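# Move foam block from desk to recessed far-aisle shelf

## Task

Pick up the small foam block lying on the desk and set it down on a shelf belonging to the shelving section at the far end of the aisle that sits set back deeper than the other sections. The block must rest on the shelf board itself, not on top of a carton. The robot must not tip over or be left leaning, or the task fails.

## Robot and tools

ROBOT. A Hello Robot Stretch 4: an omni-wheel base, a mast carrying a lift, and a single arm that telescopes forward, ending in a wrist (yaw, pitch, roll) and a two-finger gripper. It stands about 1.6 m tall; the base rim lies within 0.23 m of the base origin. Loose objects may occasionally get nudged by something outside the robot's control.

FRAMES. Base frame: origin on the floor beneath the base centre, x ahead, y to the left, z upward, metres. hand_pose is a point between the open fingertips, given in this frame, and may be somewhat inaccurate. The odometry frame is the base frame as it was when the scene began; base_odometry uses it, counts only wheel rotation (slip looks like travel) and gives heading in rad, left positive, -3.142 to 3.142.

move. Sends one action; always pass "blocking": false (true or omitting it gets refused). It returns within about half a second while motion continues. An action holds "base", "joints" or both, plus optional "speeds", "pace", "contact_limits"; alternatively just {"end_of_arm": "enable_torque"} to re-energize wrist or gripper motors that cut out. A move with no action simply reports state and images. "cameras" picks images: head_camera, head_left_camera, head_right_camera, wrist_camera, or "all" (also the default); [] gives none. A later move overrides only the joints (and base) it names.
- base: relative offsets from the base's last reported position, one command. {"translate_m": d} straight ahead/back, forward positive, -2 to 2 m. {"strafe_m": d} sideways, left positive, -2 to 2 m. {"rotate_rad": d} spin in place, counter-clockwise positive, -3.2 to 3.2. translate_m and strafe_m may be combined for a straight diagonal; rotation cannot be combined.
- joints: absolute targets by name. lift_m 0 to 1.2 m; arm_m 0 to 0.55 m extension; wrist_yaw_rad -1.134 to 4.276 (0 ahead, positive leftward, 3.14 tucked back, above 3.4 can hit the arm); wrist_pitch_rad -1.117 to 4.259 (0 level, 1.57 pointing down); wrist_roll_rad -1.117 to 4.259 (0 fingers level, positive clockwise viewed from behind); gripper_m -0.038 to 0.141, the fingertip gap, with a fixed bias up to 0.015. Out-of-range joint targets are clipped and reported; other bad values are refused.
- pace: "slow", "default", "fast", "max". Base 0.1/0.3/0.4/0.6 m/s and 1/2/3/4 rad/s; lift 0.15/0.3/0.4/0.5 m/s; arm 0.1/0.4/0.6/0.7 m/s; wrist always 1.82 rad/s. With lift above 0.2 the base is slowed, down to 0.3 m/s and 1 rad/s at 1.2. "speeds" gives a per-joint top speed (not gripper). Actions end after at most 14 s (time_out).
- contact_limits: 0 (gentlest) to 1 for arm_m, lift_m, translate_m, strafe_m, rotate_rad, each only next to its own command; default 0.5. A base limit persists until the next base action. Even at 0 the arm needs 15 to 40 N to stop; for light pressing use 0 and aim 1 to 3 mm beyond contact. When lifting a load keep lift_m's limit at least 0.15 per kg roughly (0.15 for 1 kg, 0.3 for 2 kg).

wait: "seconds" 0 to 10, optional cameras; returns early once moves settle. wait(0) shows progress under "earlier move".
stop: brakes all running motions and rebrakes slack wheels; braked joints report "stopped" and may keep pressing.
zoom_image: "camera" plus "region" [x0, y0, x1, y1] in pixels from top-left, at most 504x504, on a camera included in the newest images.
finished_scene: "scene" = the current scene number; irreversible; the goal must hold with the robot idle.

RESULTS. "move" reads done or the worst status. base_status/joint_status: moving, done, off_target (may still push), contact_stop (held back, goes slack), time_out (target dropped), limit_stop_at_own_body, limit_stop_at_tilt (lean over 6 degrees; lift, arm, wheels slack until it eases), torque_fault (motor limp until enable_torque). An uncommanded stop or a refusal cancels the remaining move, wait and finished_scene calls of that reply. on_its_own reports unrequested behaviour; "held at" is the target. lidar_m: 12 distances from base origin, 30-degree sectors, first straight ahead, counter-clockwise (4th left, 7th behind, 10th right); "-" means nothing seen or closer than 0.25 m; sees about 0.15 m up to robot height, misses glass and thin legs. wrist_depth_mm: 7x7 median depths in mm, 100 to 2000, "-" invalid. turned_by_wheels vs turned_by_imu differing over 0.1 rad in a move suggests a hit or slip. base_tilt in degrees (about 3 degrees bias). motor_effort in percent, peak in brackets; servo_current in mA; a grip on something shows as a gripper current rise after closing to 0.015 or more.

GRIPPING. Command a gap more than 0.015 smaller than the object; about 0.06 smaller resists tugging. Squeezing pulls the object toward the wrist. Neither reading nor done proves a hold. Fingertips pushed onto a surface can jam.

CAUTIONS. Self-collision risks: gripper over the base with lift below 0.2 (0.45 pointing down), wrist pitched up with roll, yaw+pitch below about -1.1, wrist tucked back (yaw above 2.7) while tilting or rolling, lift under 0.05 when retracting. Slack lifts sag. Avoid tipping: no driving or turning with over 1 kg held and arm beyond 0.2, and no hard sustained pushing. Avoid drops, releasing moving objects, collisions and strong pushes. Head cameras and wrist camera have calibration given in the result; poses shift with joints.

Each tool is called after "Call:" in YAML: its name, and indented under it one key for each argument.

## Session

Call:
move:

Scene clock: 0.00 s.
base_odometry: x=+0.000 y=+0.000 heading=+0.000
turned_by_wheels: +0.000
turned_by_imu: +0.000
base_tilt: forward=+0.3 right=+1.3
lidar_m: 2.07 2.07 2.46 1.38 1.39 1.68 2.12 2.13 1.58 1.40 1.41 2.39
base_status: not commanded
joint_positions: lift_m=+0.246 arm_m=+0.002 wrist_yaw_rad=+3.068 wrist_pitch_rad=+0.002 wrist_roll_rad=+0.000 gripper_m=+0.056
joint_status: not commanded
measured_speeds: all 0
motor_effort: lift_m=+20 arm_m=-4 wheel_0=+0 wheel_1=-1 wheel_2=+0
servo_current: wrist_yaw_rad=39 wrist_pitch_rad=46 wrist_roll_rad=26 gripper_m=39
hand_pose: x=-0.1080 y=+0.1084 z=+0.4236 quat_wxyz=(+0.037, -0.001, +0.000, +0.999) (m; base frame)
wrist_depth_mm: 135 139 - - - - - / 114 139 - - - - - / 117 140 - - - - - / 136 178 - - - - - / 1983 - - - - - - / 1430 1464 197 1255 1397 1537 1397 / 1025 878 1078 152 1042 1025 1098
pictures: head_camera, head_left_camera, head_right_camera, wrist_camera
camera_calibration:
wrist_camera: T_world_to_cam=[[0.121229, 0.991669, 0.0435412, -0.135586], [0.027947, 0.0404375, -0.998791, 0.474708], [-0.992231, 0.122299, -0.022812, 0.118862], [0, 0, 0, 1]] pos_world=[0.121109, 0.100724, 0.482749]

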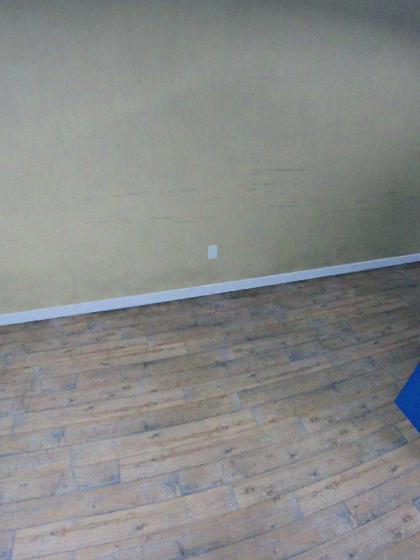

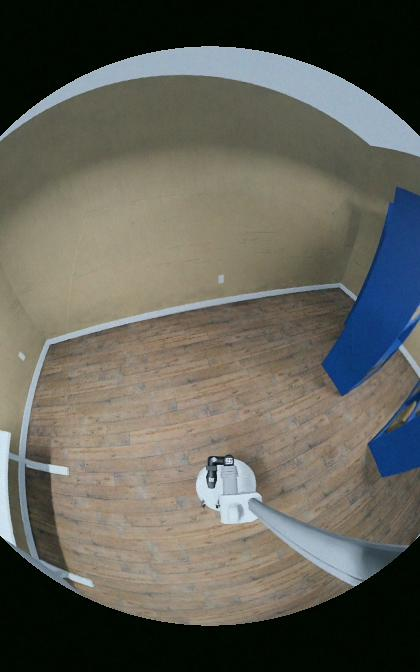

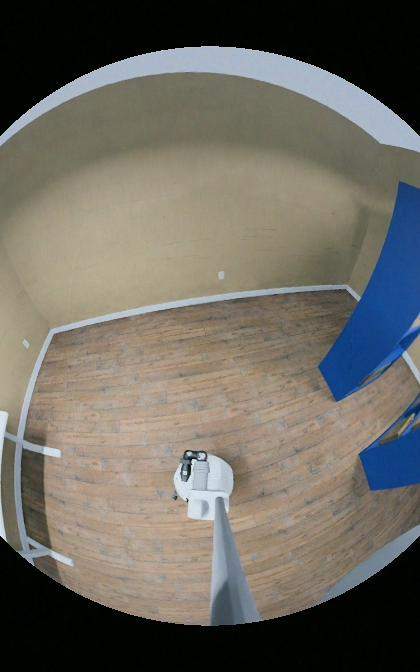

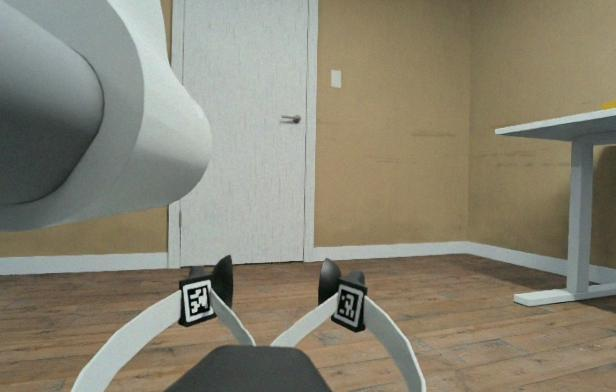

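Call:
move:
  base: {"rotate_rad": 1.81}
  joints: {"lift_m": 0.95, "wrist_yaw_rad": 0, "wrist_pitch_rad": 0.75, "gripper_m": 0.135}
  blocking: false
  cameras: []

Call:
wait:
  seconds: 6
  cameras: ["head_camera", "head_left_camera", "wrist_camera"]

Call:
zoom_image:
  camera: "head_camera"
  region: [60, 150, 400, 350]

Scene clock: 9.93 s.
move: moving
base_odometry: x=+0.000 y=+0.000 heading=+0.261
turned_by_wheels: +0.261
turned_by_imu: +0.256
base_tilt: forward=+0.4 right=+1.5
lidar_m: 2.07 2.15 1.51 1.37 1.48 2.23 2.12 2.25 1.43 1.40 1.43 2.16
base_status: rotate_rad moving
joint_positions: lift_m=+0.285 arm_m=+0.002 wrist_yaw_rad=+2.465 wrist_pitch_rad=+0.602 wrist_roll_rad=+0.000 gripper_m=+0.076
joint_status: lift_m moving; wrist_yaw_rad moving; wrist_pitch_rad moving; gripper_m moving
measured_speeds: translate_m=+0.000 strafe_m=+0.000 rotate_rad=+0.991 lift_m=+0.148 arm_m=+0.000 wrist_yaw_rad=-1.808 wrist_pitch_rad=+1.519 wrist_roll_rad=+0.000
motor_effort: lift_m=+26(27) arm_m=-4(4) wheel_0=-7(8) wheel_1=-5(7) wheel_2=-8(8)
servo_current: wrist_yaw_rad=65(130) wrist_pitch_rad=46(85) wrist_roll_rad=26(33) gripper_m=72(91)
hand_pose: x=+0.0426 y=+0.2170 z=+0.2997 quat_wxyz=(+0.317, -0.280, +0.098, +0.901) (m; base frame)
wrist_depth_mm: - - - - - - - / 1618 1618 1661 1708 1756 1808 1708 / 1118 1138 1160 1160 1205 1205 1255 / 854 866 878 891 904 917 917 / 691 691 707 715 715 732 732 / 319 312 200 597 199 609 615 / 279 262 286 - 500 521 535
pictures: none
No camera images: "cameras" was empty.

Scene clock: 13.07 s.
earlier move: done
base_odometry: x=+0.000 y=+0.000 heading=+1.810
turned_by_wheels: +1.549
turned_by_imu: +1.529
base_tilt: forward=+0.4 right=+1.4
lidar_m: 1.37 1.45 2.19 2.10 2.22 1.46 1.41 1.43 2.14 2.05 2.14 2.31
base_status: done
joint_positions: lift_m=+0.950 arm_m=+0.002 wrist_yaw_rad=+0.004 wrist_pitch_rad=+0.750 wrist_roll_rad=+0.000 gripper_m=+0.135
joint_status: all done
measured_speeds: all 0
motor_effort: lift_m=+24(28) arm_m=-4(4) wheel_0=-2(9) wheel_1=-2(8) wheel_2=-1(9)
servo_current: wrist_yaw_rad=39(130) wrist_pitch_rad=52(85) wrist_roll_rad=26(33) gripper_m=52(111)
hand_pose: x=+0.3846 y=-0.0867 z=+0.9313 quat_wxyz=(+0.931, -0.001, +0.366, +0.002) (m; base frame)
wrist_depth_mm: - - - - - - - / - - - - - - - / 1863 1921 1983 1983 1983 1983 - / 1576 1618 1661 1618 1661 1661 1708 / 1366 1366 1430 1430 1464 1464 1499 / 1205 196 1182 1281 204 1281 1281 / 1118 1078 1138 - 1160 1138 1160
wait: 3.13 of 6 s (the move ended)
pictures: head_camera, head_left_camera, wrist_camera
camera_calibration:
wrist_camera: T_world_to_cam=[[-0.00203634, -0.997916, 0.0645006, -0.168532], [-0.697134, -0.0448265, -0.715538, 0.983646], [0.716938, -0.0464226, -0.695589, 0.59779], [0, 0, 0, 1]] pos_world=[0.256811, -0.0963362, 1.13052]

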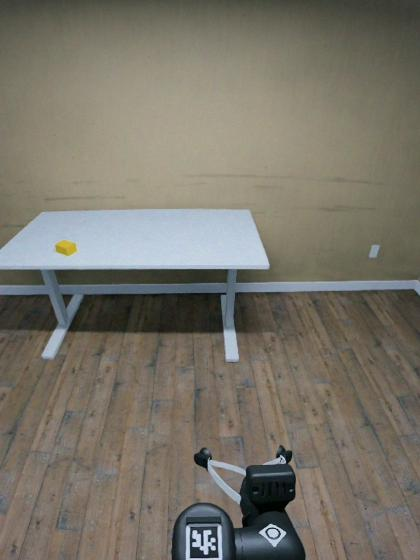

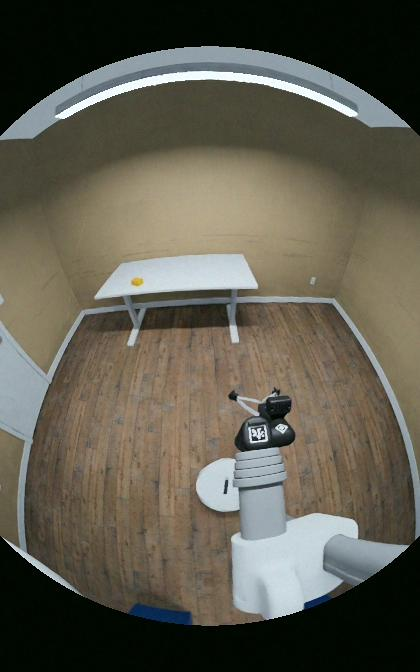

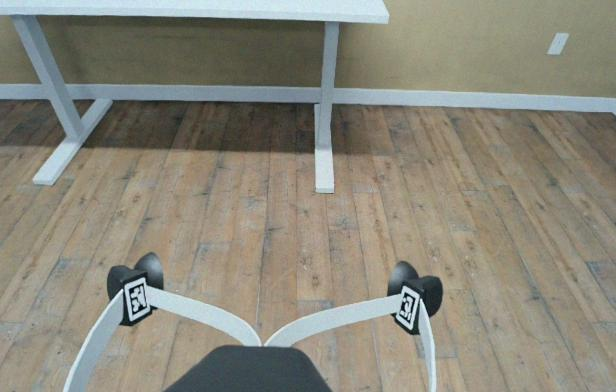

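Scaled by 1.482 from the camera's 420x560 image, which has a finer 1200x1600 frame.

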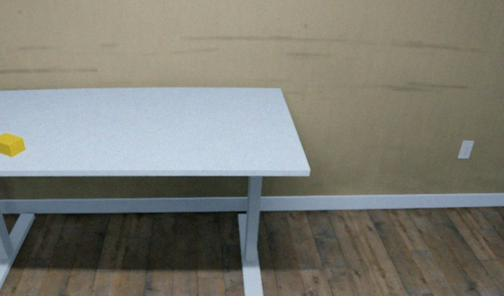

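Call:
move:
  base: {"translate_m": 0.65, "strafe_m": 0.78}
  blocking: false
  cameras: []

Call:
wait:
  seconds: 8
  cameras: ["head_camera", "wrist_camera"]

Call:
zoom_image:
  camera: "head_camera"
  region: [150, 270, 290, 382]

Scene clock: 21.33 s.
move: moving
base_odometry: x=-0.030 y=+0.014 heading=+1.809
turned_by_wheels: +0.000
turned_by_imu: -0.001
base_tilt: forward=+0.6 right=+1.4
lidar_m: 1.34 1.43 2.19 2.09 2.19 1.51 1.46 1.46 2.19 2.09 2.18 2.29
base_status: translate_m moving; strafe_m moving
joint_positions: lift_m=+0.950 arm_m=+0.002 wrist_yaw_rad=+0.003 wrist_pitch_rad=+0.750 wrist_roll_rad=+0.000 gripper_m=+0.135
joint_status: not commanded
measured_speeds: translate_m=+0.080 strafe_m=+0.097 rotate_rad=-0.001 lift_m=+0.000 arm_m=+0.000 wrist_yaw_rad=+0.000 wrist_pitch_rad=+0.000 wrist_roll_rad=+0.000
motor_effort: lift_m=+24(24) arm_m=-4(4) wheel_0=-7(7) wheel_1=+7(9) wheel_2=-6(8)
servo_current: wrist_yaw_rad=39(46) wrist_pitch_rad=33(52) wrist_roll_rad=33(39) gripper_m=39(52)
hand_pose: x=+0.3846 y=-0.0867 z=+0.9313 quat_wxyz=(+0.931, -0.001, +0.366, +0.002) (m; base frame)
wrist_depth_mm: - - - - - - - / - - - - - - - / 1921 1863 1863 1983 - - - / 1576 1618 1618 1661 1661 1661 1756 / 1397 1397 1397 1464 1430 1464 1464 / 1229 196 1205 1308 204 1255 1281 / 1098 1078 1138 - 1160 1138 1160
pictures: none
No camera images: "cameras" was empty.

Scene clock: 25.70 s.
earlier move: done
base_odometry: x=-0.911 y=+0.447 heading=+1.809
turned_by_wheels: +0.000
turned_by_imu: +0.002
base_tilt: forward=+0.4 right=+1.5
lidar_m: 0.74 0.78 1.42 1.30 1.41 1.97 2.02 2.26 2.96 2.84 1.08 0.78
base_status: done
joint_positions: lift_m=+0.950 arm_m=+0.002 wrist_yaw_rad=+0.003 wrist_pitch_rad=+0.750 wrist_roll_rad=+0.000 gripper_m=+0.135
joint_status: not commanded
measured_speeds: all 0
motor_effort: lift_m=+24(24) arm_m=-4(4) wheel_0=-1(7) wheel_1=+0(11) wheel_2=-1(8)
servo_current: wrist_yaw_rad=33(46) wrist_pitch_rad=39(52) wrist_roll_rad=33(39) gripper_m=46(59)
hand_pose: x=+0.3846 y=-0.0867 z=+0.9314 quat_wxyz=(+0.931, -0.001, +0.366, +0.002) (m; base frame)
wrist_depth_mm: - - - - - - - / - - - - - - - / - - - - - - - / 1576 1618 1576 1661 1661 1661 1661 / 1366 1397 1430 1464 1430 1464 1464 / 1205 196 1182 1281 203 1281 1281 / 1098 1078 1138 - 1160 1138 1160
wait: 4.37 of 8 s (the move ended)
pictures: head_camera, wrist_camera
camera_calibration:
wrist_camera: T_world_to_cam=[[-0.00224935, -0.997911, 0.0645671, -0.168552], [-0.697141, -0.0447255, -0.715537, 0.983657], [0.71693, -0.0466219, -0.695584, 0.597767], [0, 0, 0, 1]] pos_world=[0.256811, -0.0963358, 1.13052]

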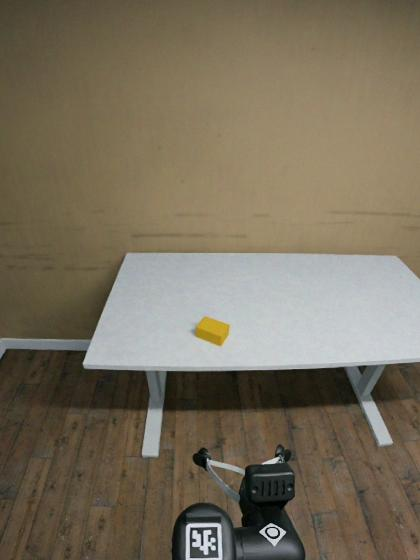

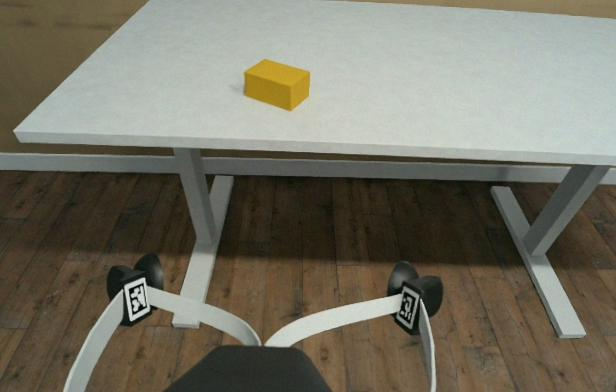

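Scaled by 3.600 from the camera's 420x560 image, which has a finer 1200x1600 frame.

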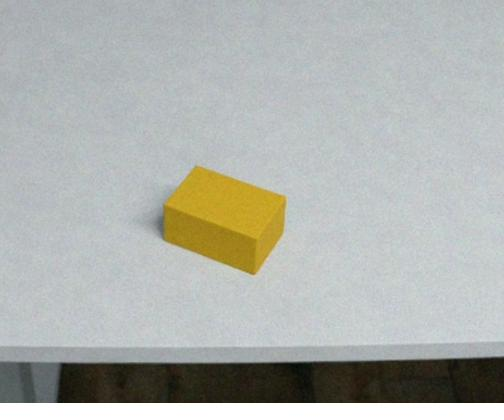

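Call:
move:
  base: {"translate_m": 0.2, "strafe_m": -0.19}
  joints: {"wrist_yaw_rad": 1.09, "arm_m": 0.366}
  blocking: false
  cameras: []

Call:
wait:
  seconds: 6
  cameras: ["head_camera", "wrist_camera"]

Scene clock: 47.90 s.
move: moving
base_odometry: x=-0.895 y=+0.477 heading=+1.809
turned_by_wheels: +0.000
turned_by_imu: -0.001
base_tilt: forward=+0.4 right=+1.5
lidar_m: 0.71 0.75 1.44 1.33 1.42 1.95 2.05 2.26 2.96 2.81 1.04 0.73
base_status: translate_m moving; strafe_m moving
joint_positions: lift_m=+0.950 arm_m=+0.054 wrist_yaw_rad=+0.602 wrist_pitch_rad=+0.750 wrist_roll_rad=+0.000 gripper_m=+0.135
joint_status: arm_m moving; wrist_yaw_rad moving
measured_speeds: translate_m=+0.094 strafe_m=-0.090 rotate_rad=-0.002 lift_m=+0.000 arm_m=+0.198 wrist_yaw_rad=+1.805 wrist_pitch_rad=+0.000 wrist_roll_rad=+0.000
motor_effort: lift_m=+24(24) arm_m=+8(11) wheel_0=+9(10) wheel_1=-3(5) wheel_2=-8(9)
servo_current: wrist_yaw_rad=91(130) wrist_pitch_rad=39(46) wrist_roll_rad=33(33) gripper_m=52(52)
hand_pose: x=+0.4488 y=+0.0476 z=+0.9314 quat_wxyz=(+0.889, -0.109, +0.350, +0.276) (m; base frame)
wrist_depth_mm: - 1708 - - - - - / - - - - - - - / - 1863 1863 - - 554 - / 1537 1661 1618 1661 - - - / 1366 1397 1430 1430 1430 1397 - / 1205 196 1205 1281 203 1255 1281 / 1098 1078 1118 - 1160 1118 1160
pictures: none
No camera images: "cameras" was empty.

Scene clock: 49.73 s.
earlier move: done
base_odometry: x=-0.774 y=+0.686 heading=+1.809
turned_by_wheels: +0.000
turned_by_imu: -0.001
base_tilt: forward=+0.4 right=+1.4
lidar_m: 0.52 0.58 0.79 1.50 1.58 2.22 2.23 2.40 2.78 2.63 0.79 0.57
base_status: done
joint_positions: lift_m=+0.950 arm_m=+0.366 wrist_yaw_rad=+1.087 wrist_pitch_rad=+0.750 wrist_roll_rad=+0.000 gripper_m=+0.135
joint_status: all done
measured_speeds: all 0
motor_effort: lift_m=+23(24) arm_m=+6(11) wheel_0=+0(11) wheel_1=-1(6) wheel_2=-1(9)
servo_current: wrist_yaw_rad=33(130) wrist_pitch_rad=39(59) wrist_roll_rad=26(33) gripper_m=46(52)
hand_pose: x=+0.7123 y=+0.1461 z=+0.9314 quat_wxyz=(+0.797, -0.189, +0.313, +0.481) (m; base frame)
wrist_depth_mm: - - - 1661 - - - / - - - - - - - / - - - - - - - / 1537 - - - - - - / 1397 - - - - - - / 1229 187 177 330 196 - - / 1098 - - - - - -
wait: 1.83 of 6 s (the move ended)
pictures: head_camera, wrist_camera
camera_calibration:
wrist_camera: T_world_to_cam=[[0.880524, -0.469587, 0.0645472, -0.641485], [-0.28718, -0.636842, -0.715514, 1.01702], [0.377102, 0.61149, -0.69561, 0.51958], [0, 0, 0, 1]] pos_world=[0.660975, 0.028731, 1.13052]

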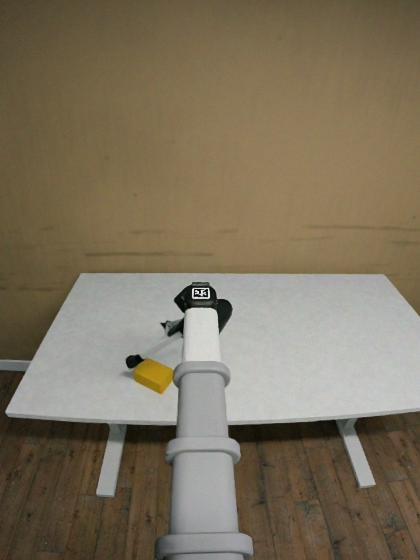

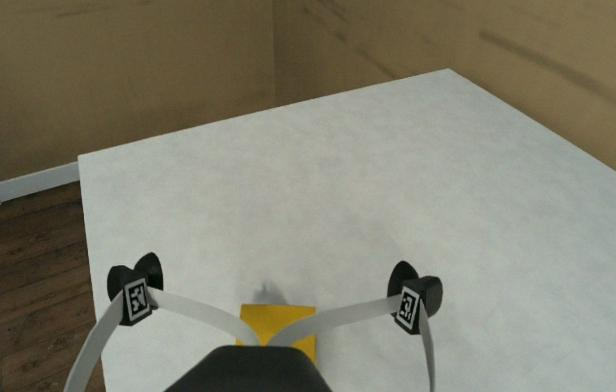

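Call:
move:
  joints: {"lift_m": 0.817}
  contact_limits: {"lift_m": 0.1}
  pace: "slow"
  blocking: false
  cameras: []

Call:
wait:
  seconds: 4
  cameras: ["wrist_camera"]

Call:
move:
  joints: {"gripper_m": 0.02}
  pace: "slow"
  blocking: false
  cameras: []

Call:
wait:
  seconds: 5
  cameras: ["wrist_camera"]

Call:
move:
  joints: {"lift_m": 0.95}
  blocking: false
  cameras: []

Call:
wait:
  seconds: 3
  cameras: ["wrist_camera"]

Scene clock: 65.57 s.
move: moving
base_odometry: x=-0.774 y=+0.686 heading=+1.809
turned_by_wheels: +0.000
turned_by_imu: -0.001
base_tilt: forward=+0.3 right=+1.4
lidar_m: 0.54 0.58 0.83 1.51 1.57 2.23 2.21 2.39 2.77 2.64 0.77 0.56
base_status: not commanded
joint_positions: lift_m=+0.924 arm_m=+0.366 wrist_yaw_rad=+1.087 wrist_pitch_rad=+0.750 wrist_roll_rad=+0.000 gripper_m=+0.135
joint_status: lift_m moving
measured_speeds: translate_m=+0.000 strafe_m=+0.000 rotate_rad=+0.000 lift_m=-0.099 arm_m=+0.000 wrist_yaw_rad=+0.000 wrist_pitch_rad=+0.000 wrist_roll_rad=+0.000
motor_effort: lift_m=+14(22) arm_m=+7(7) wheel_0=+0(0) wheel_1=-1(1) wheel_2=-1(1)
servo_current: wrist_yaw_rad=26(39) wrist_pitch_rad=46(52) wrist_roll_rad=26(33) gripper_m=46(52)
contact_limits: lift_m 0.1
hand_pose: x=+0.7123 y=+0.1461 z=+0.9060 quat_wxyz=(+0.797, -0.189, +0.313, +0.481) (m; base frame)
wrist_depth_mm: - - - - - - - / - - - - - - - / - - - - - - - / 1537 - - - - - - / 1336 - - - - - - / 1205 187 177 315 195 - - / 1078 - - - - - -
pictures: none
No camera images: "cameras" was empty.

Scene clock: 67.00 s.
earlier move: done
base_odometry: x=-0.774 y=+0.686 heading=+1.809
turned_by_wheels: +0.000
turned_by_imu: +0.000
base_tilt: forward=+0.3 right=+1.5
lidar_m: 0.51 0.60 0.81 1.50 1.62 2.22 2.22 2.40 2.76 2.63 0.76 0.55
base_status: not commanded
joint_positions: lift_m=+0.817 arm_m=+0.366 wrist_yaw_rad=+1.087 wrist_pitch_rad=+0.750 wrist_roll_rad=+0.000 gripper_m=+0.135
joint_status: all done
measured_speeds: all 0
motor_effort: lift_m=+14(22) arm_m=+6(7) wheel_0=+0(0) wheel_1=-1(1) wheel_2=-1(1)
servo_current: wrist_yaw_rad=33(52) wrist_pitch_rad=39(52) wrist_roll_rad=26(39) gripper_m=39(52)
contact_limits: lift_m 0.1
hand_pose: x=+0.7123 y=+0.1461 z=+0.7991 quat_wxyz=(+0.797, -0.189, +0.313, +0.481) (m; base frame)
wrist_depth_mm: - - - - - - - / - - - - - - - / - - - - - - - / 1366 - - 244 - - - / 1205 - 216 220 - - - / 1060 187 191 193 195 - - / - - 174 - - - -
wait: 1.43 of 4 s (the move ended)
pictures: wrist_camera
camera_calibration:
wrist_camera: T_world_to_cam=[[0.880524, -0.469587, 0.0645472, -0.632951], [-0.28718, -0.636842, -0.715514, 0.92243], [0.377102, 0.61149, -0.69561, 0.42762], [0, 0, 0, 1]] pos_world=[0.660975, 0.028731, 0.998324]

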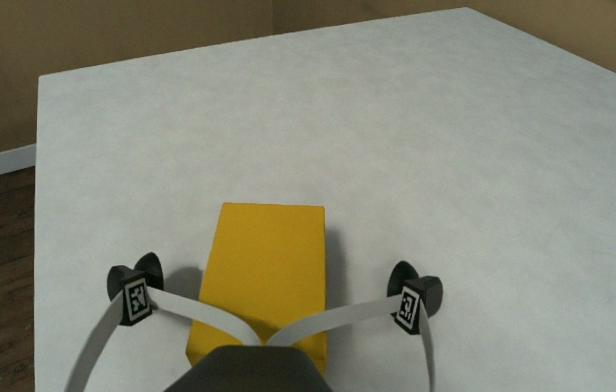

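Scene clock: 67.50 s.
move: moving
base_odometry: x=-0.774 y=+0.686 heading=+1.809
turned_by_wheels: +0.000
turned_by_imu: +0.000
base_tilt: forward=+0.5 right=+1.4
lidar_m: 0.53 0.58 0.83 1.49 1.60 2.20 2.23 2.41 2.77 2.64 0.77 0.57
base_status: not commanded
joint_positions: lift_m=+0.817 arm_m=+0.366 wrist_yaw_rad=+1.087 wrist_pitch_rad=+0.750 wrist_roll_rad=+0.000 gripper_m=+0.129
joint_status: gripper_m moving
measured_speeds: all 0
motor_effort: lift_m=+14(14) arm_m=+7(7) wheel_0=+0(0) wheel_1=-1(1) wheel_2=-1(1)
servo_current: wrist_yaw_rad=26(46) wrist_pitch_rad=39(46) wrist_roll_rad=33(33) gripper_m=65(78)
contact_limits: lift_m 0.1
hand_pose: x=+0.7123 y=+0.1461 z=+0.7991 quat_wxyz=(+0.797, -0.189, +0.313, +0.481) (m; base frame)
wrist_depth_mm: - - - - - - - / - - - - - - - / - - - - - - - / 1366 - - 245 - - - / 1205 - 216 220 - - - / 1060 188 191 193 196 - - / 931 - 174 - - - -
pictures: none
No camera images: "cameras" was empty.

Scene clock: 71.77 s.
earlier move: done
base_odometry: x=-0.774 y=+0.686 heading=+1.809
turned_by_wheels: +0.000
turned_by_imu: -0.001
base_tilt: forward=+0.4 right=+1.3
lidar_m: 0.54 0.57 0.80 1.50 1.61 2.21 2.22 2.41 2.76 2.66 0.78 0.56
base_status: not commanded
joint_positions: lift_m=+0.817 arm_m=+0.366 wrist_yaw_rad=+1.087 wrist_pitch_rad=+0.750 wrist_roll_rad=+0.000 gripper_m=+0.021
joint_status: all done
measured_speeds: all 0
motor_effort: lift_m=+14(14) arm_m=+7(7) wheel_0=+0(0) wheel_1=-1(1) wheel_2=-1(1)
servo_current: wrist_yaw_rad=33(52) wrist_pitch_rad=26(59) wrist_roll_rad=26(39) gripper_m=111(182)
contact_limits: lift_m 0.1
hand_pose: x=+0.7123 y=+0.1461 z=+0.7991 quat_wxyz=(+0.797, -0.189, +0.313, +0.481) (m; base frame)
wrist_depth_mm: - - - - - - - / - - - - - - - / - - - - - - - / 1397 - - - - - - / 1205 - 204 206 - - - / 1060 175 183 182 181 - - / 931 - 159 138 - - -
wait: 4.27 of 5 s (the move ended)
pictures: wrist_camera
camera_calibration:
wrist_camera: T_world_to_cam=[[0.880557, -0.469532, 0.0644862, -0.632914], [-0.28719, -0.63686, -0.715494, 0.922417], [0.377016, 0.611514, -0.695636, 0.427703], [0, 0, 0, 1]] pos_world=[0.660975, 0.0287309, 0.998324]

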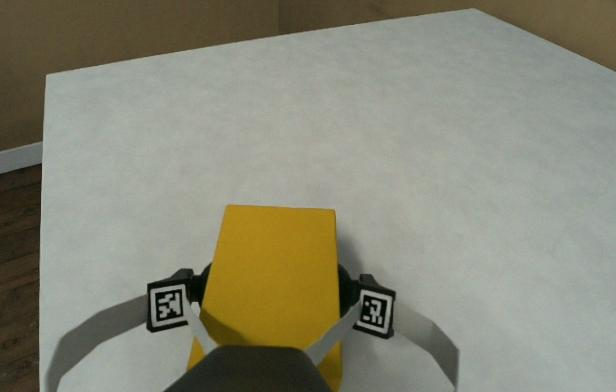

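Scene clock: 72.27 s.
move: moving
base_odometry: x=-0.774 y=+0.686 heading=+1.809
turned_by_wheels: +0.000
turned_by_imu: +0.000
base_tilt: forward=+0.5 right=+1.4
lidar_m: 0.53 0.56 0.81 1.51 1.57 2.20 2.22 2.36 2.78 2.65 0.79 0.56
base_status: not commanded
joint_positions: lift_m=+0.856 arm_m=+0.366 wrist_yaw_rad=+1.087 wrist_pitch_rad=+0.750 wrist_roll_rad=+0.000 gripper_m=+0.021
joint_status: lift_m moving
measured_speeds: translate_m=+0.000 strafe_m=+0.000 rotate_rad=+0.000 lift_m=+0.149 arm_m=+0.000 wrist_yaw_rad=+0.000 wrist_pitch_rad=+0.000 wrist_roll_rad=+0.000
motor_effort: lift_m=+26(27) arm_m=+6(7) wheel_0=+0(0) wheel_1=-1(1) wheel_2=-1(1)
servo_current: wrist_yaw_rad=39(46) wrist_pitch_rad=52(52) wrist_roll_rad=33(33) gripper_m=117(117)
hand_pose: x=+0.7123 y=+0.1461 z=+0.8375 quat_wxyz=(+0.797, -0.189, +0.313, +0.481) (m; base frame)
wrist_depth_mm: - - - 1708 - - - / - - - - - - - / - - - - - - - / 1464 - - - - - - / 1255 - 204 206 - - - / 1078 175 183 181 182 - - / 976 - 160 137 - - -
pictures: none
No camera images: "cameras" was empty.

Scene clock: 73.37 s.
earlier move: done
base_odometry: x=-0.774 y=+0.686 heading=+1.809
turned_by_wheels: +0.000
turned_by_imu: +0.000
base_tilt: forward=+0.4 right=+1.4
lidar_m: 0.54 0.57 0.79 1.50 1.58 2.20 2.25 2.40 2.76 2.62 0.76 0.57
base_status: not commanded
joint_positions: lift_m=+0.950 arm_m=+0.366 wrist_yaw_rad=+1.087 wrist_pitch_rad=+0.750 wrist_roll_rad=+0.000 gripper_m=+0.021
joint_status: all done
measured_speeds: all 0
motor_effort: lift_m=+24(27) arm_m=+7(7) wheel_0=+0(0) wheel_1=-1(1) wheel_2=-1(1)
servo_current: wrist_yaw_rad=39(46) wrist_pitch_rad=39(52) wrist_roll_rad=26(33) gripper_m=117(117)
hand_pose: x=+0.7123 y=+0.1461 z=+0.9313 quat_wxyz=(+0.797, -0.189, +0.313, +0.481) (m; base frame)
wrist_depth_mm: - - - 1708 - - - / - - - 1808 - - - / - - - - - - - / 1576 - - - - - - / 1366 - 204 206 - - - / 1182 178 183 182 182 - - / 1078 - 159 137 - - -
wait: 1.10 of 3 s (the move ended)
pictures: wrist_camera
camera_calibration:
wrist_camera: T_world_to_cam=[[0.880557, -0.469532, 0.0644862, -0.64144], [-0.28719, -0.63686, -0.715494, 1.01701], [0.377016, 0.611514, -0.695636, 0.519666], [0, 0, 0, 1]] pos_world=[0.660975, 0.0287309, 1.13052]

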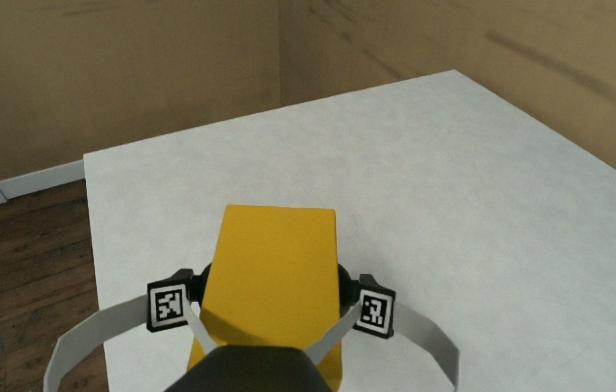

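Call:
move:
  base: {"translate_m": -1.06, "strafe_m": -0.6}
  joints: {"arm_m": 0.0, "wrist_yaw_rad": 0}
  blocking: false
  cameras: []

Call:
wait:
  seconds: 8
  cameras: []

Call:
move:
  base: {"rotate_rad": -3.139}
  joints: {"lift_m": 0.75}
  blocking: false
  cameras: []

Call:
wait:
  seconds: 8

Scene clock: 89.40 s.
move: moving
base_odometry: x=-0.749 y=+0.659 heading=+1.809
turned_by_wheels: +0.000
turned_by_imu: -0.001
base_tilt: forward=+0.4 right=+1.4
lidar_m: 0.54 0.61 1.64 1.53 1.60 2.24 2.21 2.37 2.74 2.63 0.85 0.61
base_status: translate_m moving; strafe_m moving
joint_positions: lift_m=+0.950 arm_m=+0.314 wrist_yaw_rad=+0.488 wrist_pitch_rad=+0.750 wrist_roll_rad=+0.000 gripper_m=+0.021
joint_status: arm_m moving; wrist_yaw_rad moving
joint sent to its limit — arm_m, lower limit.
measured_speeds: translate_m=-0.123 strafe_m=-0.071 rotate_rad=+0.000 lift_m=+0.000 arm_m=-0.198 wrist_yaw_rad=-1.793 wrist_pitch_rad=+0.000 wrist_roll_rad=+0.000
motor_effort: lift_m=+24(24) arm_m=-6(10) wheel_0=-4(4) wheel_1=-7(9) wheel_2=+9(10)
servo_current: wrist_yaw_rad=104(124) wrist_pitch_rad=39(52) wrist_roll_rad=20(33) gripper_m=111(117)
hand_pose: x=+0.7122 y=+0.0218 z=+0.9313 quat_wxyz=(+0.903, -0.088, +0.355, +0.225) (m; base frame)
wrist_depth_mm: - - - - - - - / - - - - - - - / - - - - - - - / - - - - - - - / - - 203 206 - - - / - 175 183 181 182 - - / 135 - 159 137 - - -
pictures: none
No camera images: "cameras" was empty.

Scene clock: 94.30 s.
earlier move: done
base_odometry: x=+0.059 y=-0.202 heading=+1.809
turned_by_wheels: +0.000
turned_by_imu: -0.003
base_tilt: forward=+0.5 right=+1.4
lidar_m: 1.57 1.65 2.22 2.14 2.24 1.24 1.21 1.23 2.15 2.07 2.14 2.50
base_status: done
joint_positions: lift_m=+0.950 arm_m=+0.002 wrist_yaw_rad=+0.003 wrist_pitch_rad=+0.750 wrist_roll_rad=+0.000 gripper_m=+0.021
joint_status: all done
joint sent to its limit — arm_m, lower limit.
measured_speeds: all 0
motor_effort: lift_m=+23(24) arm_m=-6(10) wheel_0=-4(6) wheel_1=+0(10) wheel_2=-2(10)
servo_current: wrist_yaw_rad=33(124) wrist_pitch_rad=26(52) wrist_roll_rad=33(39) gripper_m=111(124)
hand_pose: x=+0.3847 y=-0.0867 z=+0.9314 quat_wxyz=(+0.931, -0.001, +0.366, +0.001) (m; base frame)
wrist_depth_mm: - - - - - - - / - - - - - - - / 1921 1921 1921 1983 1983 - - / 1576 1576 1661 1661 1661 1708 1708 / 1397 1397 216 206 1464 1464 1430 / 1182 181 183 182 183 1308 1281 / 1078 1098 167 137 1138 1078 1160
wait: 4.90 of 8 s (the move ended)
pictures: none
No camera images: "cameras" was empty.

Scene clock: 94.80 s.
move: moving
base_odometry: x=+0.059 y=-0.202 heading=+1.581
turned_by_wheels: -0.228
turned_by_imu: -0.225
base_tilt: forward=+0.3 right=+1.3
lidar_m: 1.57 1.60 1.89 2.14 2.14 1.37 1.23 1.19 1.40 2.07 2.06 2.43
base_status: rotate_rad moving
joint_positions: lift_m=+0.911 arm_m=+0.002 wrist_yaw_rad=+0.003 wrist_pitch_rad=+0.750 wrist_roll_rad=+0.000 gripper_m=+0.021
joint_status: lift_m moving
measured_speeds: translate_m=+0.002 strafe_m=+0.001 rotate_rad=-0.872 lift_m=-0.149 arm_m=+0.000 wrist_yaw_rad=+0.000 wrist_pitch_rad=+0.000 wrist_roll_rad=+0.000
motor_effort: lift_m=+15(23) arm_m=-6(6) wheel_0=+6(7) wheel_1=+7(8) wheel_2=+8(8)
servo_current: wrist_yaw_rad=46(46) wrist_pitch_rad=33(59) wrist_roll_rad=26(33) gripper_m=111(117)
hand_pose: x=+0.3847 y=-0.0867 z=+0.8929 quat_wxyz=(+0.931, -0.001, +0.366, +0.001) (m; base frame)
wrist_depth_mm: - - - - - - - / - - - - - - - / 1808 1863 1863 1863 1921 1921 1983 / 1537 1576 1618 1576 1618 1661 1661 / 1336 1336 215 206 1397 1397 1430 / 1160 181 183 181 183 1255 1255 / 1042 1042 166 138 1098 1060 1118
pictures: none
No camera images: "cameras" was empty.

Scene clock: 97.37 s.
earlier move: done
base_odometry: x=+0.059 y=-0.202 heading=-1.330
turned_by_wheels: -2.910
turned_by_imu: -2.874
base_tilt: forward=+0.5 right=+1.4
lidar_m: 1.20 1.21 2.17 2.07 2.18 2.51 1.62 1.68 2.19 2.12 2.22 1.21
base_status: done
joint_positions: lift_m=+0.750 arm_m=+0.002 wrist_yaw_rad=+0.003 wrist_pitch_rad=+0.750 wrist_roll_rad=+0.000 gripper_m=+0.021
joint_status: all done
measured_speeds: all 0
motor_effort: lift_m=+15(23) arm_m=-6(7) wheel_0=+3(7) wheel_1=+0(9) wheel_2=+2(8)
servo_current: wrist_yaw_rad=39(52) wrist_pitch_rad=46(59) wrist_roll_rad=20(33) gripper_m=111(117)
hand_pose: x=+0.3847 y=-0.0867 z=+0.7321 quat_wxyz=(+0.931, -0.001, +0.366, +0.001) (m; base frame)
wrist_depth_mm: - - - - 1464 - - / - - 1756 1983 1366 - - / 1499 - 1618 1576 1430 - 1661 / 1308 1255 1336 1336 1336 1336 1430 / 1138 1138 216 206 1182 1182 1182 / 1008 181 183 182 183 1025 1042 / 878 891 167 138 917 878 946
wait: 2.57 of 8 s (the move ended)
pictures: head_camera, head_left_camera, head_right_camera, wrist_camera
camera_calibration:
wrist_camera: T_world_to_cam=[[-0.00238185, -0.997911, 0.0645644, -0.155646], [-0.697247, -0.0446245, -0.715441, 0.841137], [0.716827, -0.0467214, -0.695684, 0.459104], [0, 0, 0, 1]] pos_world=[0.257011, -0.0963356, 0.931224]

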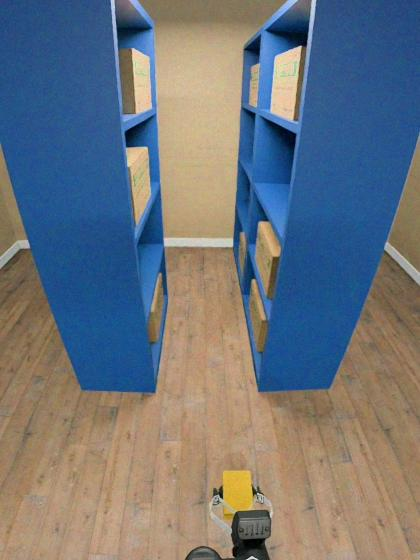

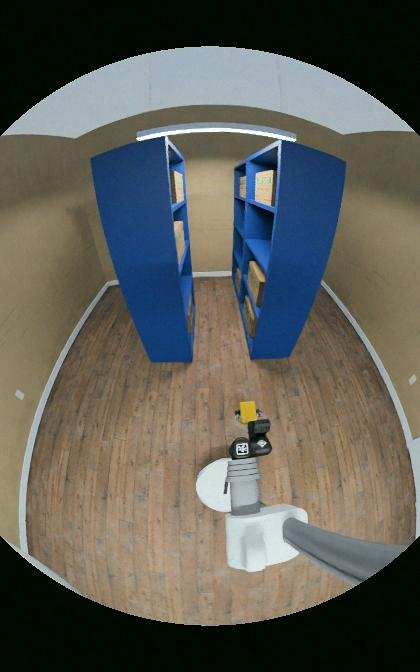

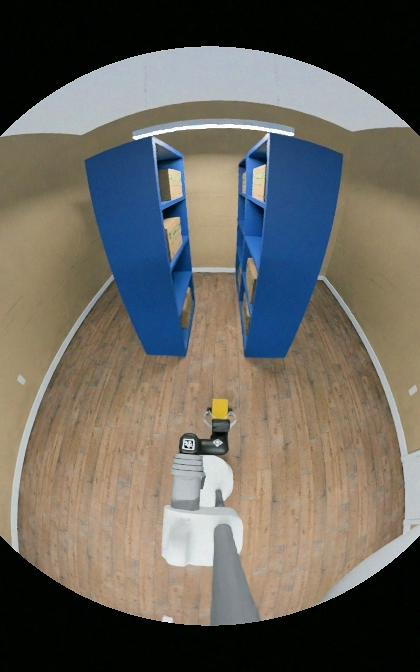

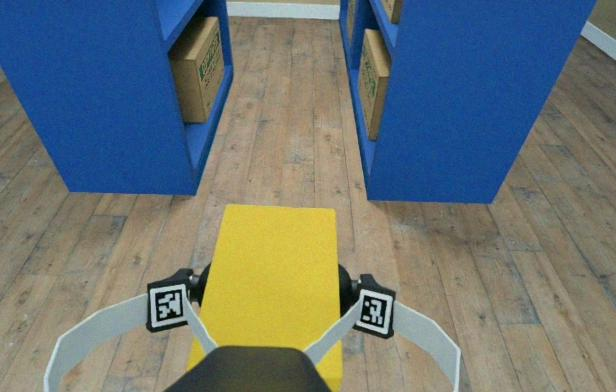

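Call:
move:
  base: {"translate_m": 0.6, "strafe_m": -0.04}
  contact_limits: {"translate_m": 0.2}
  blocking: false
  cameras: []

Call:
wait:
  seconds: 6

Scene clock: 105.10 s.
move: moving
base_odometry: x=+0.065 y=-0.234 heading=-1.330
turned_by_wheels: +0.000
turned_by_imu: -0.001
base_tilt: forward=+0.3 right=+1.3
lidar_m: 1.18 1.18 2.16 2.07 2.17 2.55 1.65 1.70 2.19 2.11 2.22 1.20
base_status: translate_m moving; strafe_m moving
joint_positions: lift_m=+0.750 arm_m=+0.002 wrist_yaw_rad=+0.003 wrist_pitch_rad=+0.750 wrist_roll_rad=+0.000 gripper_m=+0.021
joint_status: not commanded
measured_speeds: translate_m=+0.123 strafe_m=-0.009 rotate_rad=-0.002 lift_m=+0.000 arm_m=+0.000 wrist_yaw_rad=+0.000 wrist_pitch_rad=+0.000 wrist_roll_rad=+0.000
motor_effort: lift_m=+14(15) arm_m=-6(6) wheel_0=+6(7) wheel_1=+4(5) wheel_2=-9(9)
servo_current: wrist_yaw_rad=39(39) wrist_pitch_rad=52(52) wrist_roll_rad=33(33) gripper_m=117(117)
contact_limits: translate_m 0.2
hand_pose: x=+0.3847 y=-0.0867 z=+0.7321 quat_wxyz=(+0.931, -0.001, +0.366, +0.001) (m; base frame)
wrist_depth_mm: - - - - 1464 - - / - - 1808 1983 1397 - - / - - 1537 1618 1397 - 1708 / 1281 1281 1336 1366 1336 1366 1397 / 1138 1160 215 206 1182 1205 1205 / 991 182 183 182 183 1042 1042 / 878 891 167 137 931 891 946
pictures: none
No camera images: "cameras" was empty.

Scene clock: 108.10 s.
earlier move: done
base_odometry: x=+0.164 y=-0.794 heading=-1.329
turned_by_wheels: +0.000
turned_by_imu: -0.001
base_tilt: forward=+0.4 right=+1.5
lidar_m: 1.18 0.66 0.85 2.12 2.22 3.04 3.03 2.33 2.18 2.09 0.80 0.64
base_status: done
joint_positions: lift_m=+0.750 arm_m=+0.002 wrist_yaw_rad=+0.003 wrist_pitch_rad=+0.750 wrist_roll_rad=+0.000 gripper_m=+0.021
joint_status: not commanded
measured_speeds: all 0
motor_effort: lift_m=+15(15) arm_m=-6(6) wheel_0=+2(8) wheel_1=+1(6) wheel_2=+1(11)
servo_current: wrist_yaw_rad=33(46) wrist_pitch_rad=33(59) wrist_roll_rad=26(33) gripper_m=104(124)
contact_limits: translate_m 0.2
hand_pose: x=+0.3847 y=-0.0867 z=+0.7321 quat_wxyz=(+0.931, -0.001, +0.366, +0.001) (m; base frame)
wrist_depth_mm: - - - - 854 559 330 / - 1160 1921 1983 842 591 359 / - 1008 1537 1618 1078 668 - / 1008 1025 1336 1336 917 - - / - 1078 215 206 946 - - / - 177 183 181 181 - - / 866 878 167 137 891 891 -
wait: 3.00 of 6 s (the move ended)
pictures: head_camera, head_left_camera, head_right_camera, wrist_camera
camera_calibration:
wrist_camera: T_world_to_cam=[[-0.00238185, -0.997911, 0.0645644, -0.155646], [-0.697247, -0.0446245, -0.715441, 0.841137], [0.716827, -0.0467214, -0.695684, 0.459104], [0, 0, 0, 1]] pos_world=[0.257011, -0.0963356, 0.931224]

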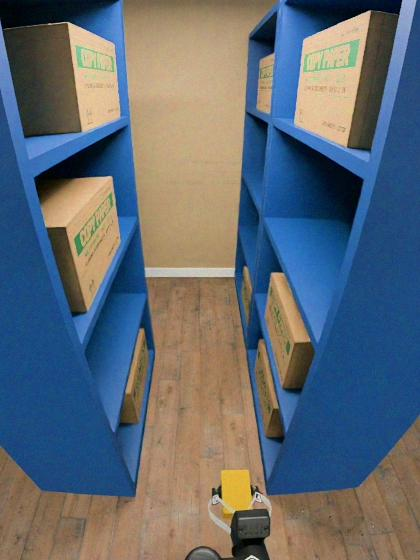

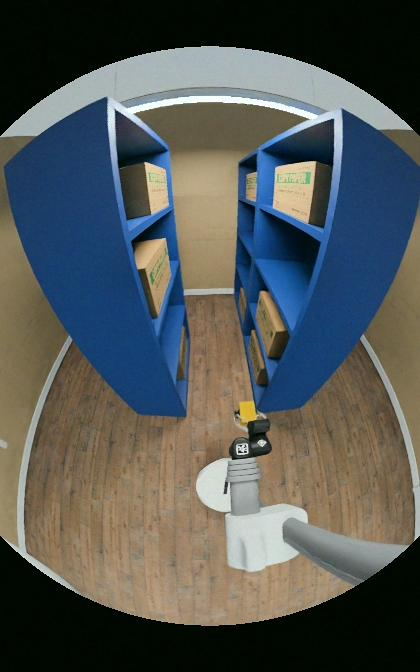

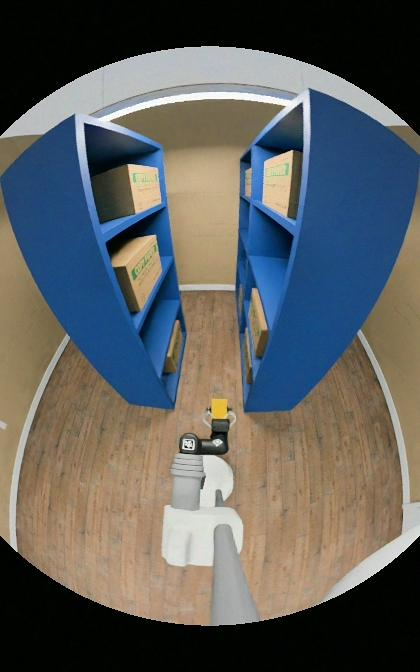

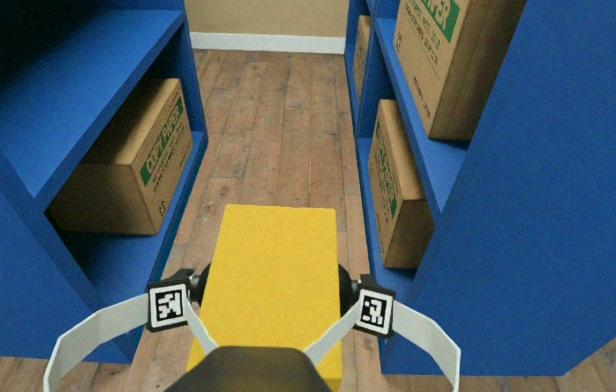

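Call:
move:
  base: {"translate_m": 0.55, "strafe_m": 0.008}
  contact_limits: {"translate_m": 0.15}
  blocking: false
  cameras: []

Call:
wait:
  seconds: 6
  cameras: ["head_camera", "wrist_camera"]

Scene clock: 114.70 s.
move: moving
base_odometry: x=+0.172 y=-0.825 heading=-1.329
turned_by_wheels: +0.000
turned_by_imu: +0.000
base_tilt: forward=+0.3 right=+1.4
lidar_m: 1.13 0.62 0.77 2.11 2.22 3.04 3.05 2.35 2.20 2.09 0.77 0.61
base_status: translate_m moving; strafe_m moving
joint_positions: lift_m=+0.750 arm_m=+0.002 wrist_yaw_rad=+0.003 wrist_pitch_rad=+0.750 wrist_roll_rad=+0.000 gripper_m=+0.021
joint_status: not commanded
measured_speeds: translate_m=+0.122 strafe_m=+0.000 rotate_rad=+0.004 lift_m=+0.000 arm_m=+0.000 wrist_yaw_rad=+0.000 wrist_pitch_rad=+0.000 wrist_roll_rad=+0.000
motor_effort: lift_m=+15(15) arm_m=-6(6) wheel_0=+6(7) wheel_1=+6(7) wheel_2=-8(9)
servo_current: wrist_yaw_rad=39(46) wrist_pitch_rad=39(52) wrist_roll_rad=26(33) gripper_m=111(117)
contact_limits: translate_m 0.15
hand_pose: x=+0.3847 y=-0.0867 z=+0.7321 quat_wxyz=(+0.931, -0.001, +0.366, +0.001) (m; base frame)
wrist_depth_mm: - - - - 798 530 307 / - 1138 1983 1983 788 574 334 / - 1025 1618 1661 1008 627 370 / 960 991 1366 1366 917 - - / - 1060 216 206 946 - - / - 176 183 182 181 - - / - 878 166 137 - 891 -
pictures: none
No camera images: "cameras" was empty.

Scene clock: 117.50 s.
earlier move: done
base_odometry: x=+0.303 y=-1.326 heading=-1.329
turned_by_wheels: +0.000
turned_by_imu: -0.001
base_tilt: forward=+0.2 right=+1.3
lidar_m: 1.26 0.40 0.30 0.25 2.22 3.03 3.62 2.94 2.19 0.27 0.29 0.43
base_status: done
joint_positions: lift_m=+0.750 arm_m=+0.002 wrist_yaw_rad=+0.003 wrist_pitch_rad=+0.750 wrist_roll_rad=+0.000 gripper_m=+0.021
joint_status: not commanded
measured_speeds: all 0
motor_effort: lift_m=+15(15) arm_m=-6(6) wheel_0=+2(7) wheel_1=+1(7) wheel_2=+1(10)
servo_current: wrist_yaw_rad=39(52) wrist_pitch_rad=33(52) wrist_roll_rad=33(33) gripper_m=111(124)
contact_limits: translate_m 0.15
hand_pose: x=+0.3847 y=-0.0867 z=+0.7321 quat_wxyz=(+0.931, -0.001, +0.366, +0.001) (m; base frame)
wrist_depth_mm: - 1618 - - 1078 430 370 / - 1756 1808 1863 1160 430 357 / - 1576 1576 1618 1160 455 338 / - 842 1336 1366 1118 455 353 / 707 842 215 206 820 449 347 / 640 181 183 181 183 439 343 / 564 866 167 137 699 399 340
wait: 2.80 of 6 s (the move ended)
pictures: head_camera, wrist_camera
camera_calibration:
wrist_camera: T_world_to_cam=[[-0.00238185, -0.997911, 0.0645644, -0.155646], [-0.697247, -0.0446245, -0.715441, 0.841137], [0.716827, -0.0467214, -0.695684, 0.459104], [0, 0, 0, 1]] pos_world=[0.257011, -0.0963356, 0.931224]

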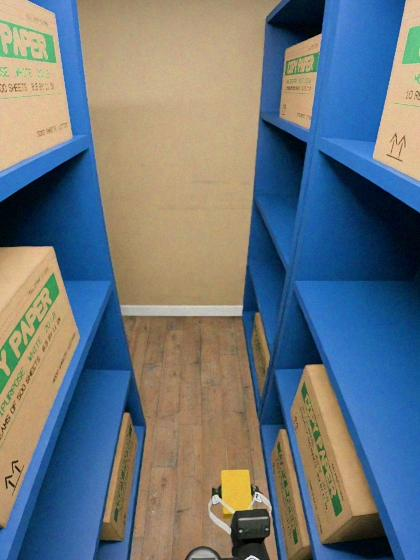

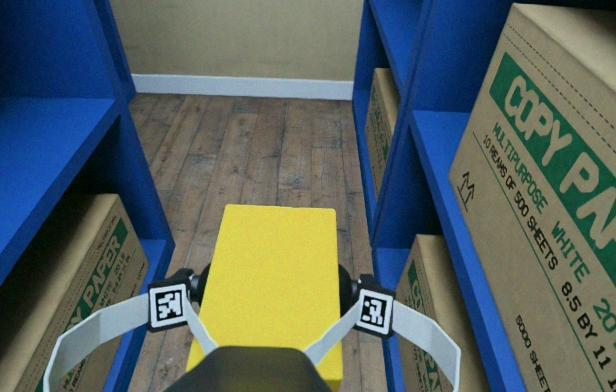

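Call:
move:
  base: {"translate_m": 0.7, "strafe_m": -0.005}
  contact_limits: {"translate_m": 0.15}
  blocking: false
  cameras: []

Call:
wait:
  seconds: 6
  cameras: ["head_camera", "head_right_camera", "wrist_camera"]

Scene clock: 124.13 s.
move: moving
base_odometry: x=+0.311 y=-1.358 heading=-1.329
turned_by_wheels: +0.000
turned_by_imu: -0.001
base_tilt: forward=+0.4 right=+1.4
lidar_m: 1.25 0.39 0.27 0.26 2.21 3.04 3.65 2.95 2.18 0.27 0.28 0.40
base_status: translate_m moving; strafe_m moving
joint_positions: lift_m=+0.750 arm_m=+0.002 wrist_yaw_rad=+0.003 wrist_pitch_rad=+0.750 wrist_roll_rad=+0.000 gripper_m=+0.021
joint_status: not commanded
measured_speeds: translate_m=+0.124 strafe_m=-0.002 rotate_rad=-0.001 lift_m=+0.000 arm_m=+0.000 wrist_yaw_rad=+0.000 wrist_pitch_rad=+0.000 wrist_roll_rad=+0.000
motor_effort: lift_m=+15(15) arm_m=-6(6) wheel_0=+6(7) wheel_1=+5(7) wheel_2=-8(9)
servo_current: wrist_yaw_rad=33(39) wrist_pitch_rad=39(46) wrist_roll_rad=26(33) gripper_m=117(117)
contact_limits: translate_m 0.15
hand_pose: x=+0.3847 y=-0.0867 z=+0.7321 quat_wxyz=(+0.931, -0.001, +0.366, +0.001) (m; base frame)
wrist_depth_mm: - 1618 - - 1042 - 368 / - 1708 - 1808 1138 415 347 / - 1576 1576 1618 1042 442 345 / - 1281 1336 1366 976 466 343 / 707 854 216 206 778 436 327 / 634 183 183 181 183 430 338 / 569 878 167 138 691 397 334
pictures: none
No camera images: "cameras" was empty.

Scene clock: 127.47 s.
earlier move: done
base_odometry: x=+0.466 y=-2.007 heading=-1.329
turned_by_wheels: +0.000
turned_by_imu: -0.001
base_tilt: forward=+0.2 right=+1.5
lidar_m: 1.19 1.04 0.30 0.27 0.28 0.42 - 0.43 0.30 0.28 0.30 0.42
base_status: done
joint_positions: lift_m=+0.750 arm_m=+0.002 wrist_yaw_rad=+0.003 wrist_pitch_rad=+0.750 wrist_roll_rad=+0.000 gripper_m=+0.021
joint_status: not commanded
measured_speeds: all 0
motor_effort: lift_m=+15(15) arm_m=-6(6) wheel_0=+1(8) wheel_1=+1(8) wheel_2=+0(10)
servo_current: wrist_yaw_rad=39(52) wrist_pitch_rad=26(59) wrist_roll_rad=26(33) gripper_m=111(124)
contact_limits: translate_m 0.15
hand_pose: x=+0.3847 y=-0.0867 z=+0.7320 quat_wxyz=(+0.931, -0.001, +0.366, +0.001) (m; base frame)
wrist_depth_mm: - - - - - - - / - - - - - - - / - - - - 1060 - - / 1281 1281 1281 229 - - - / 1138 1160 215 206 809 500 488 / 991 182 183 181 183 455 442 / 878 891 167 138 778 407 402
wait: 3.33 of 6 s (the move ended)
pictures: head_camera, head_right_camera, wrist_camera
camera_calibration:
wrist_camera: T_world_to_cam=[[-0.00238185, -0.997911, 0.0645644, -0.155646], [-0.697247, -0.0446245, -0.715441, 0.841137], [0.716827, -0.0467214, -0.695684, 0.459104], [0, 0, 0, 1]] pos_world=[0.257011, -0.0963356, 0.931224]

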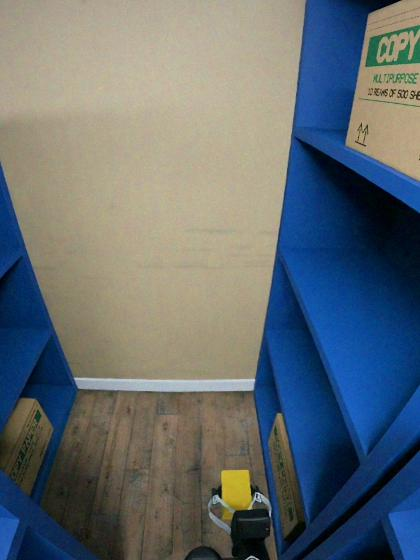

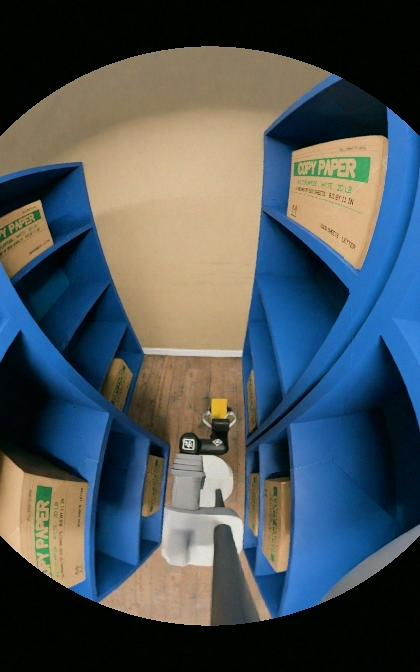

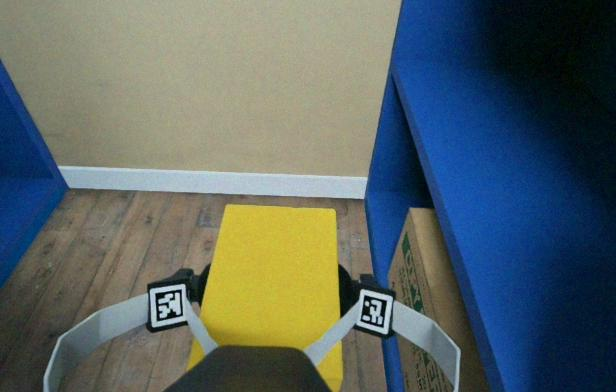

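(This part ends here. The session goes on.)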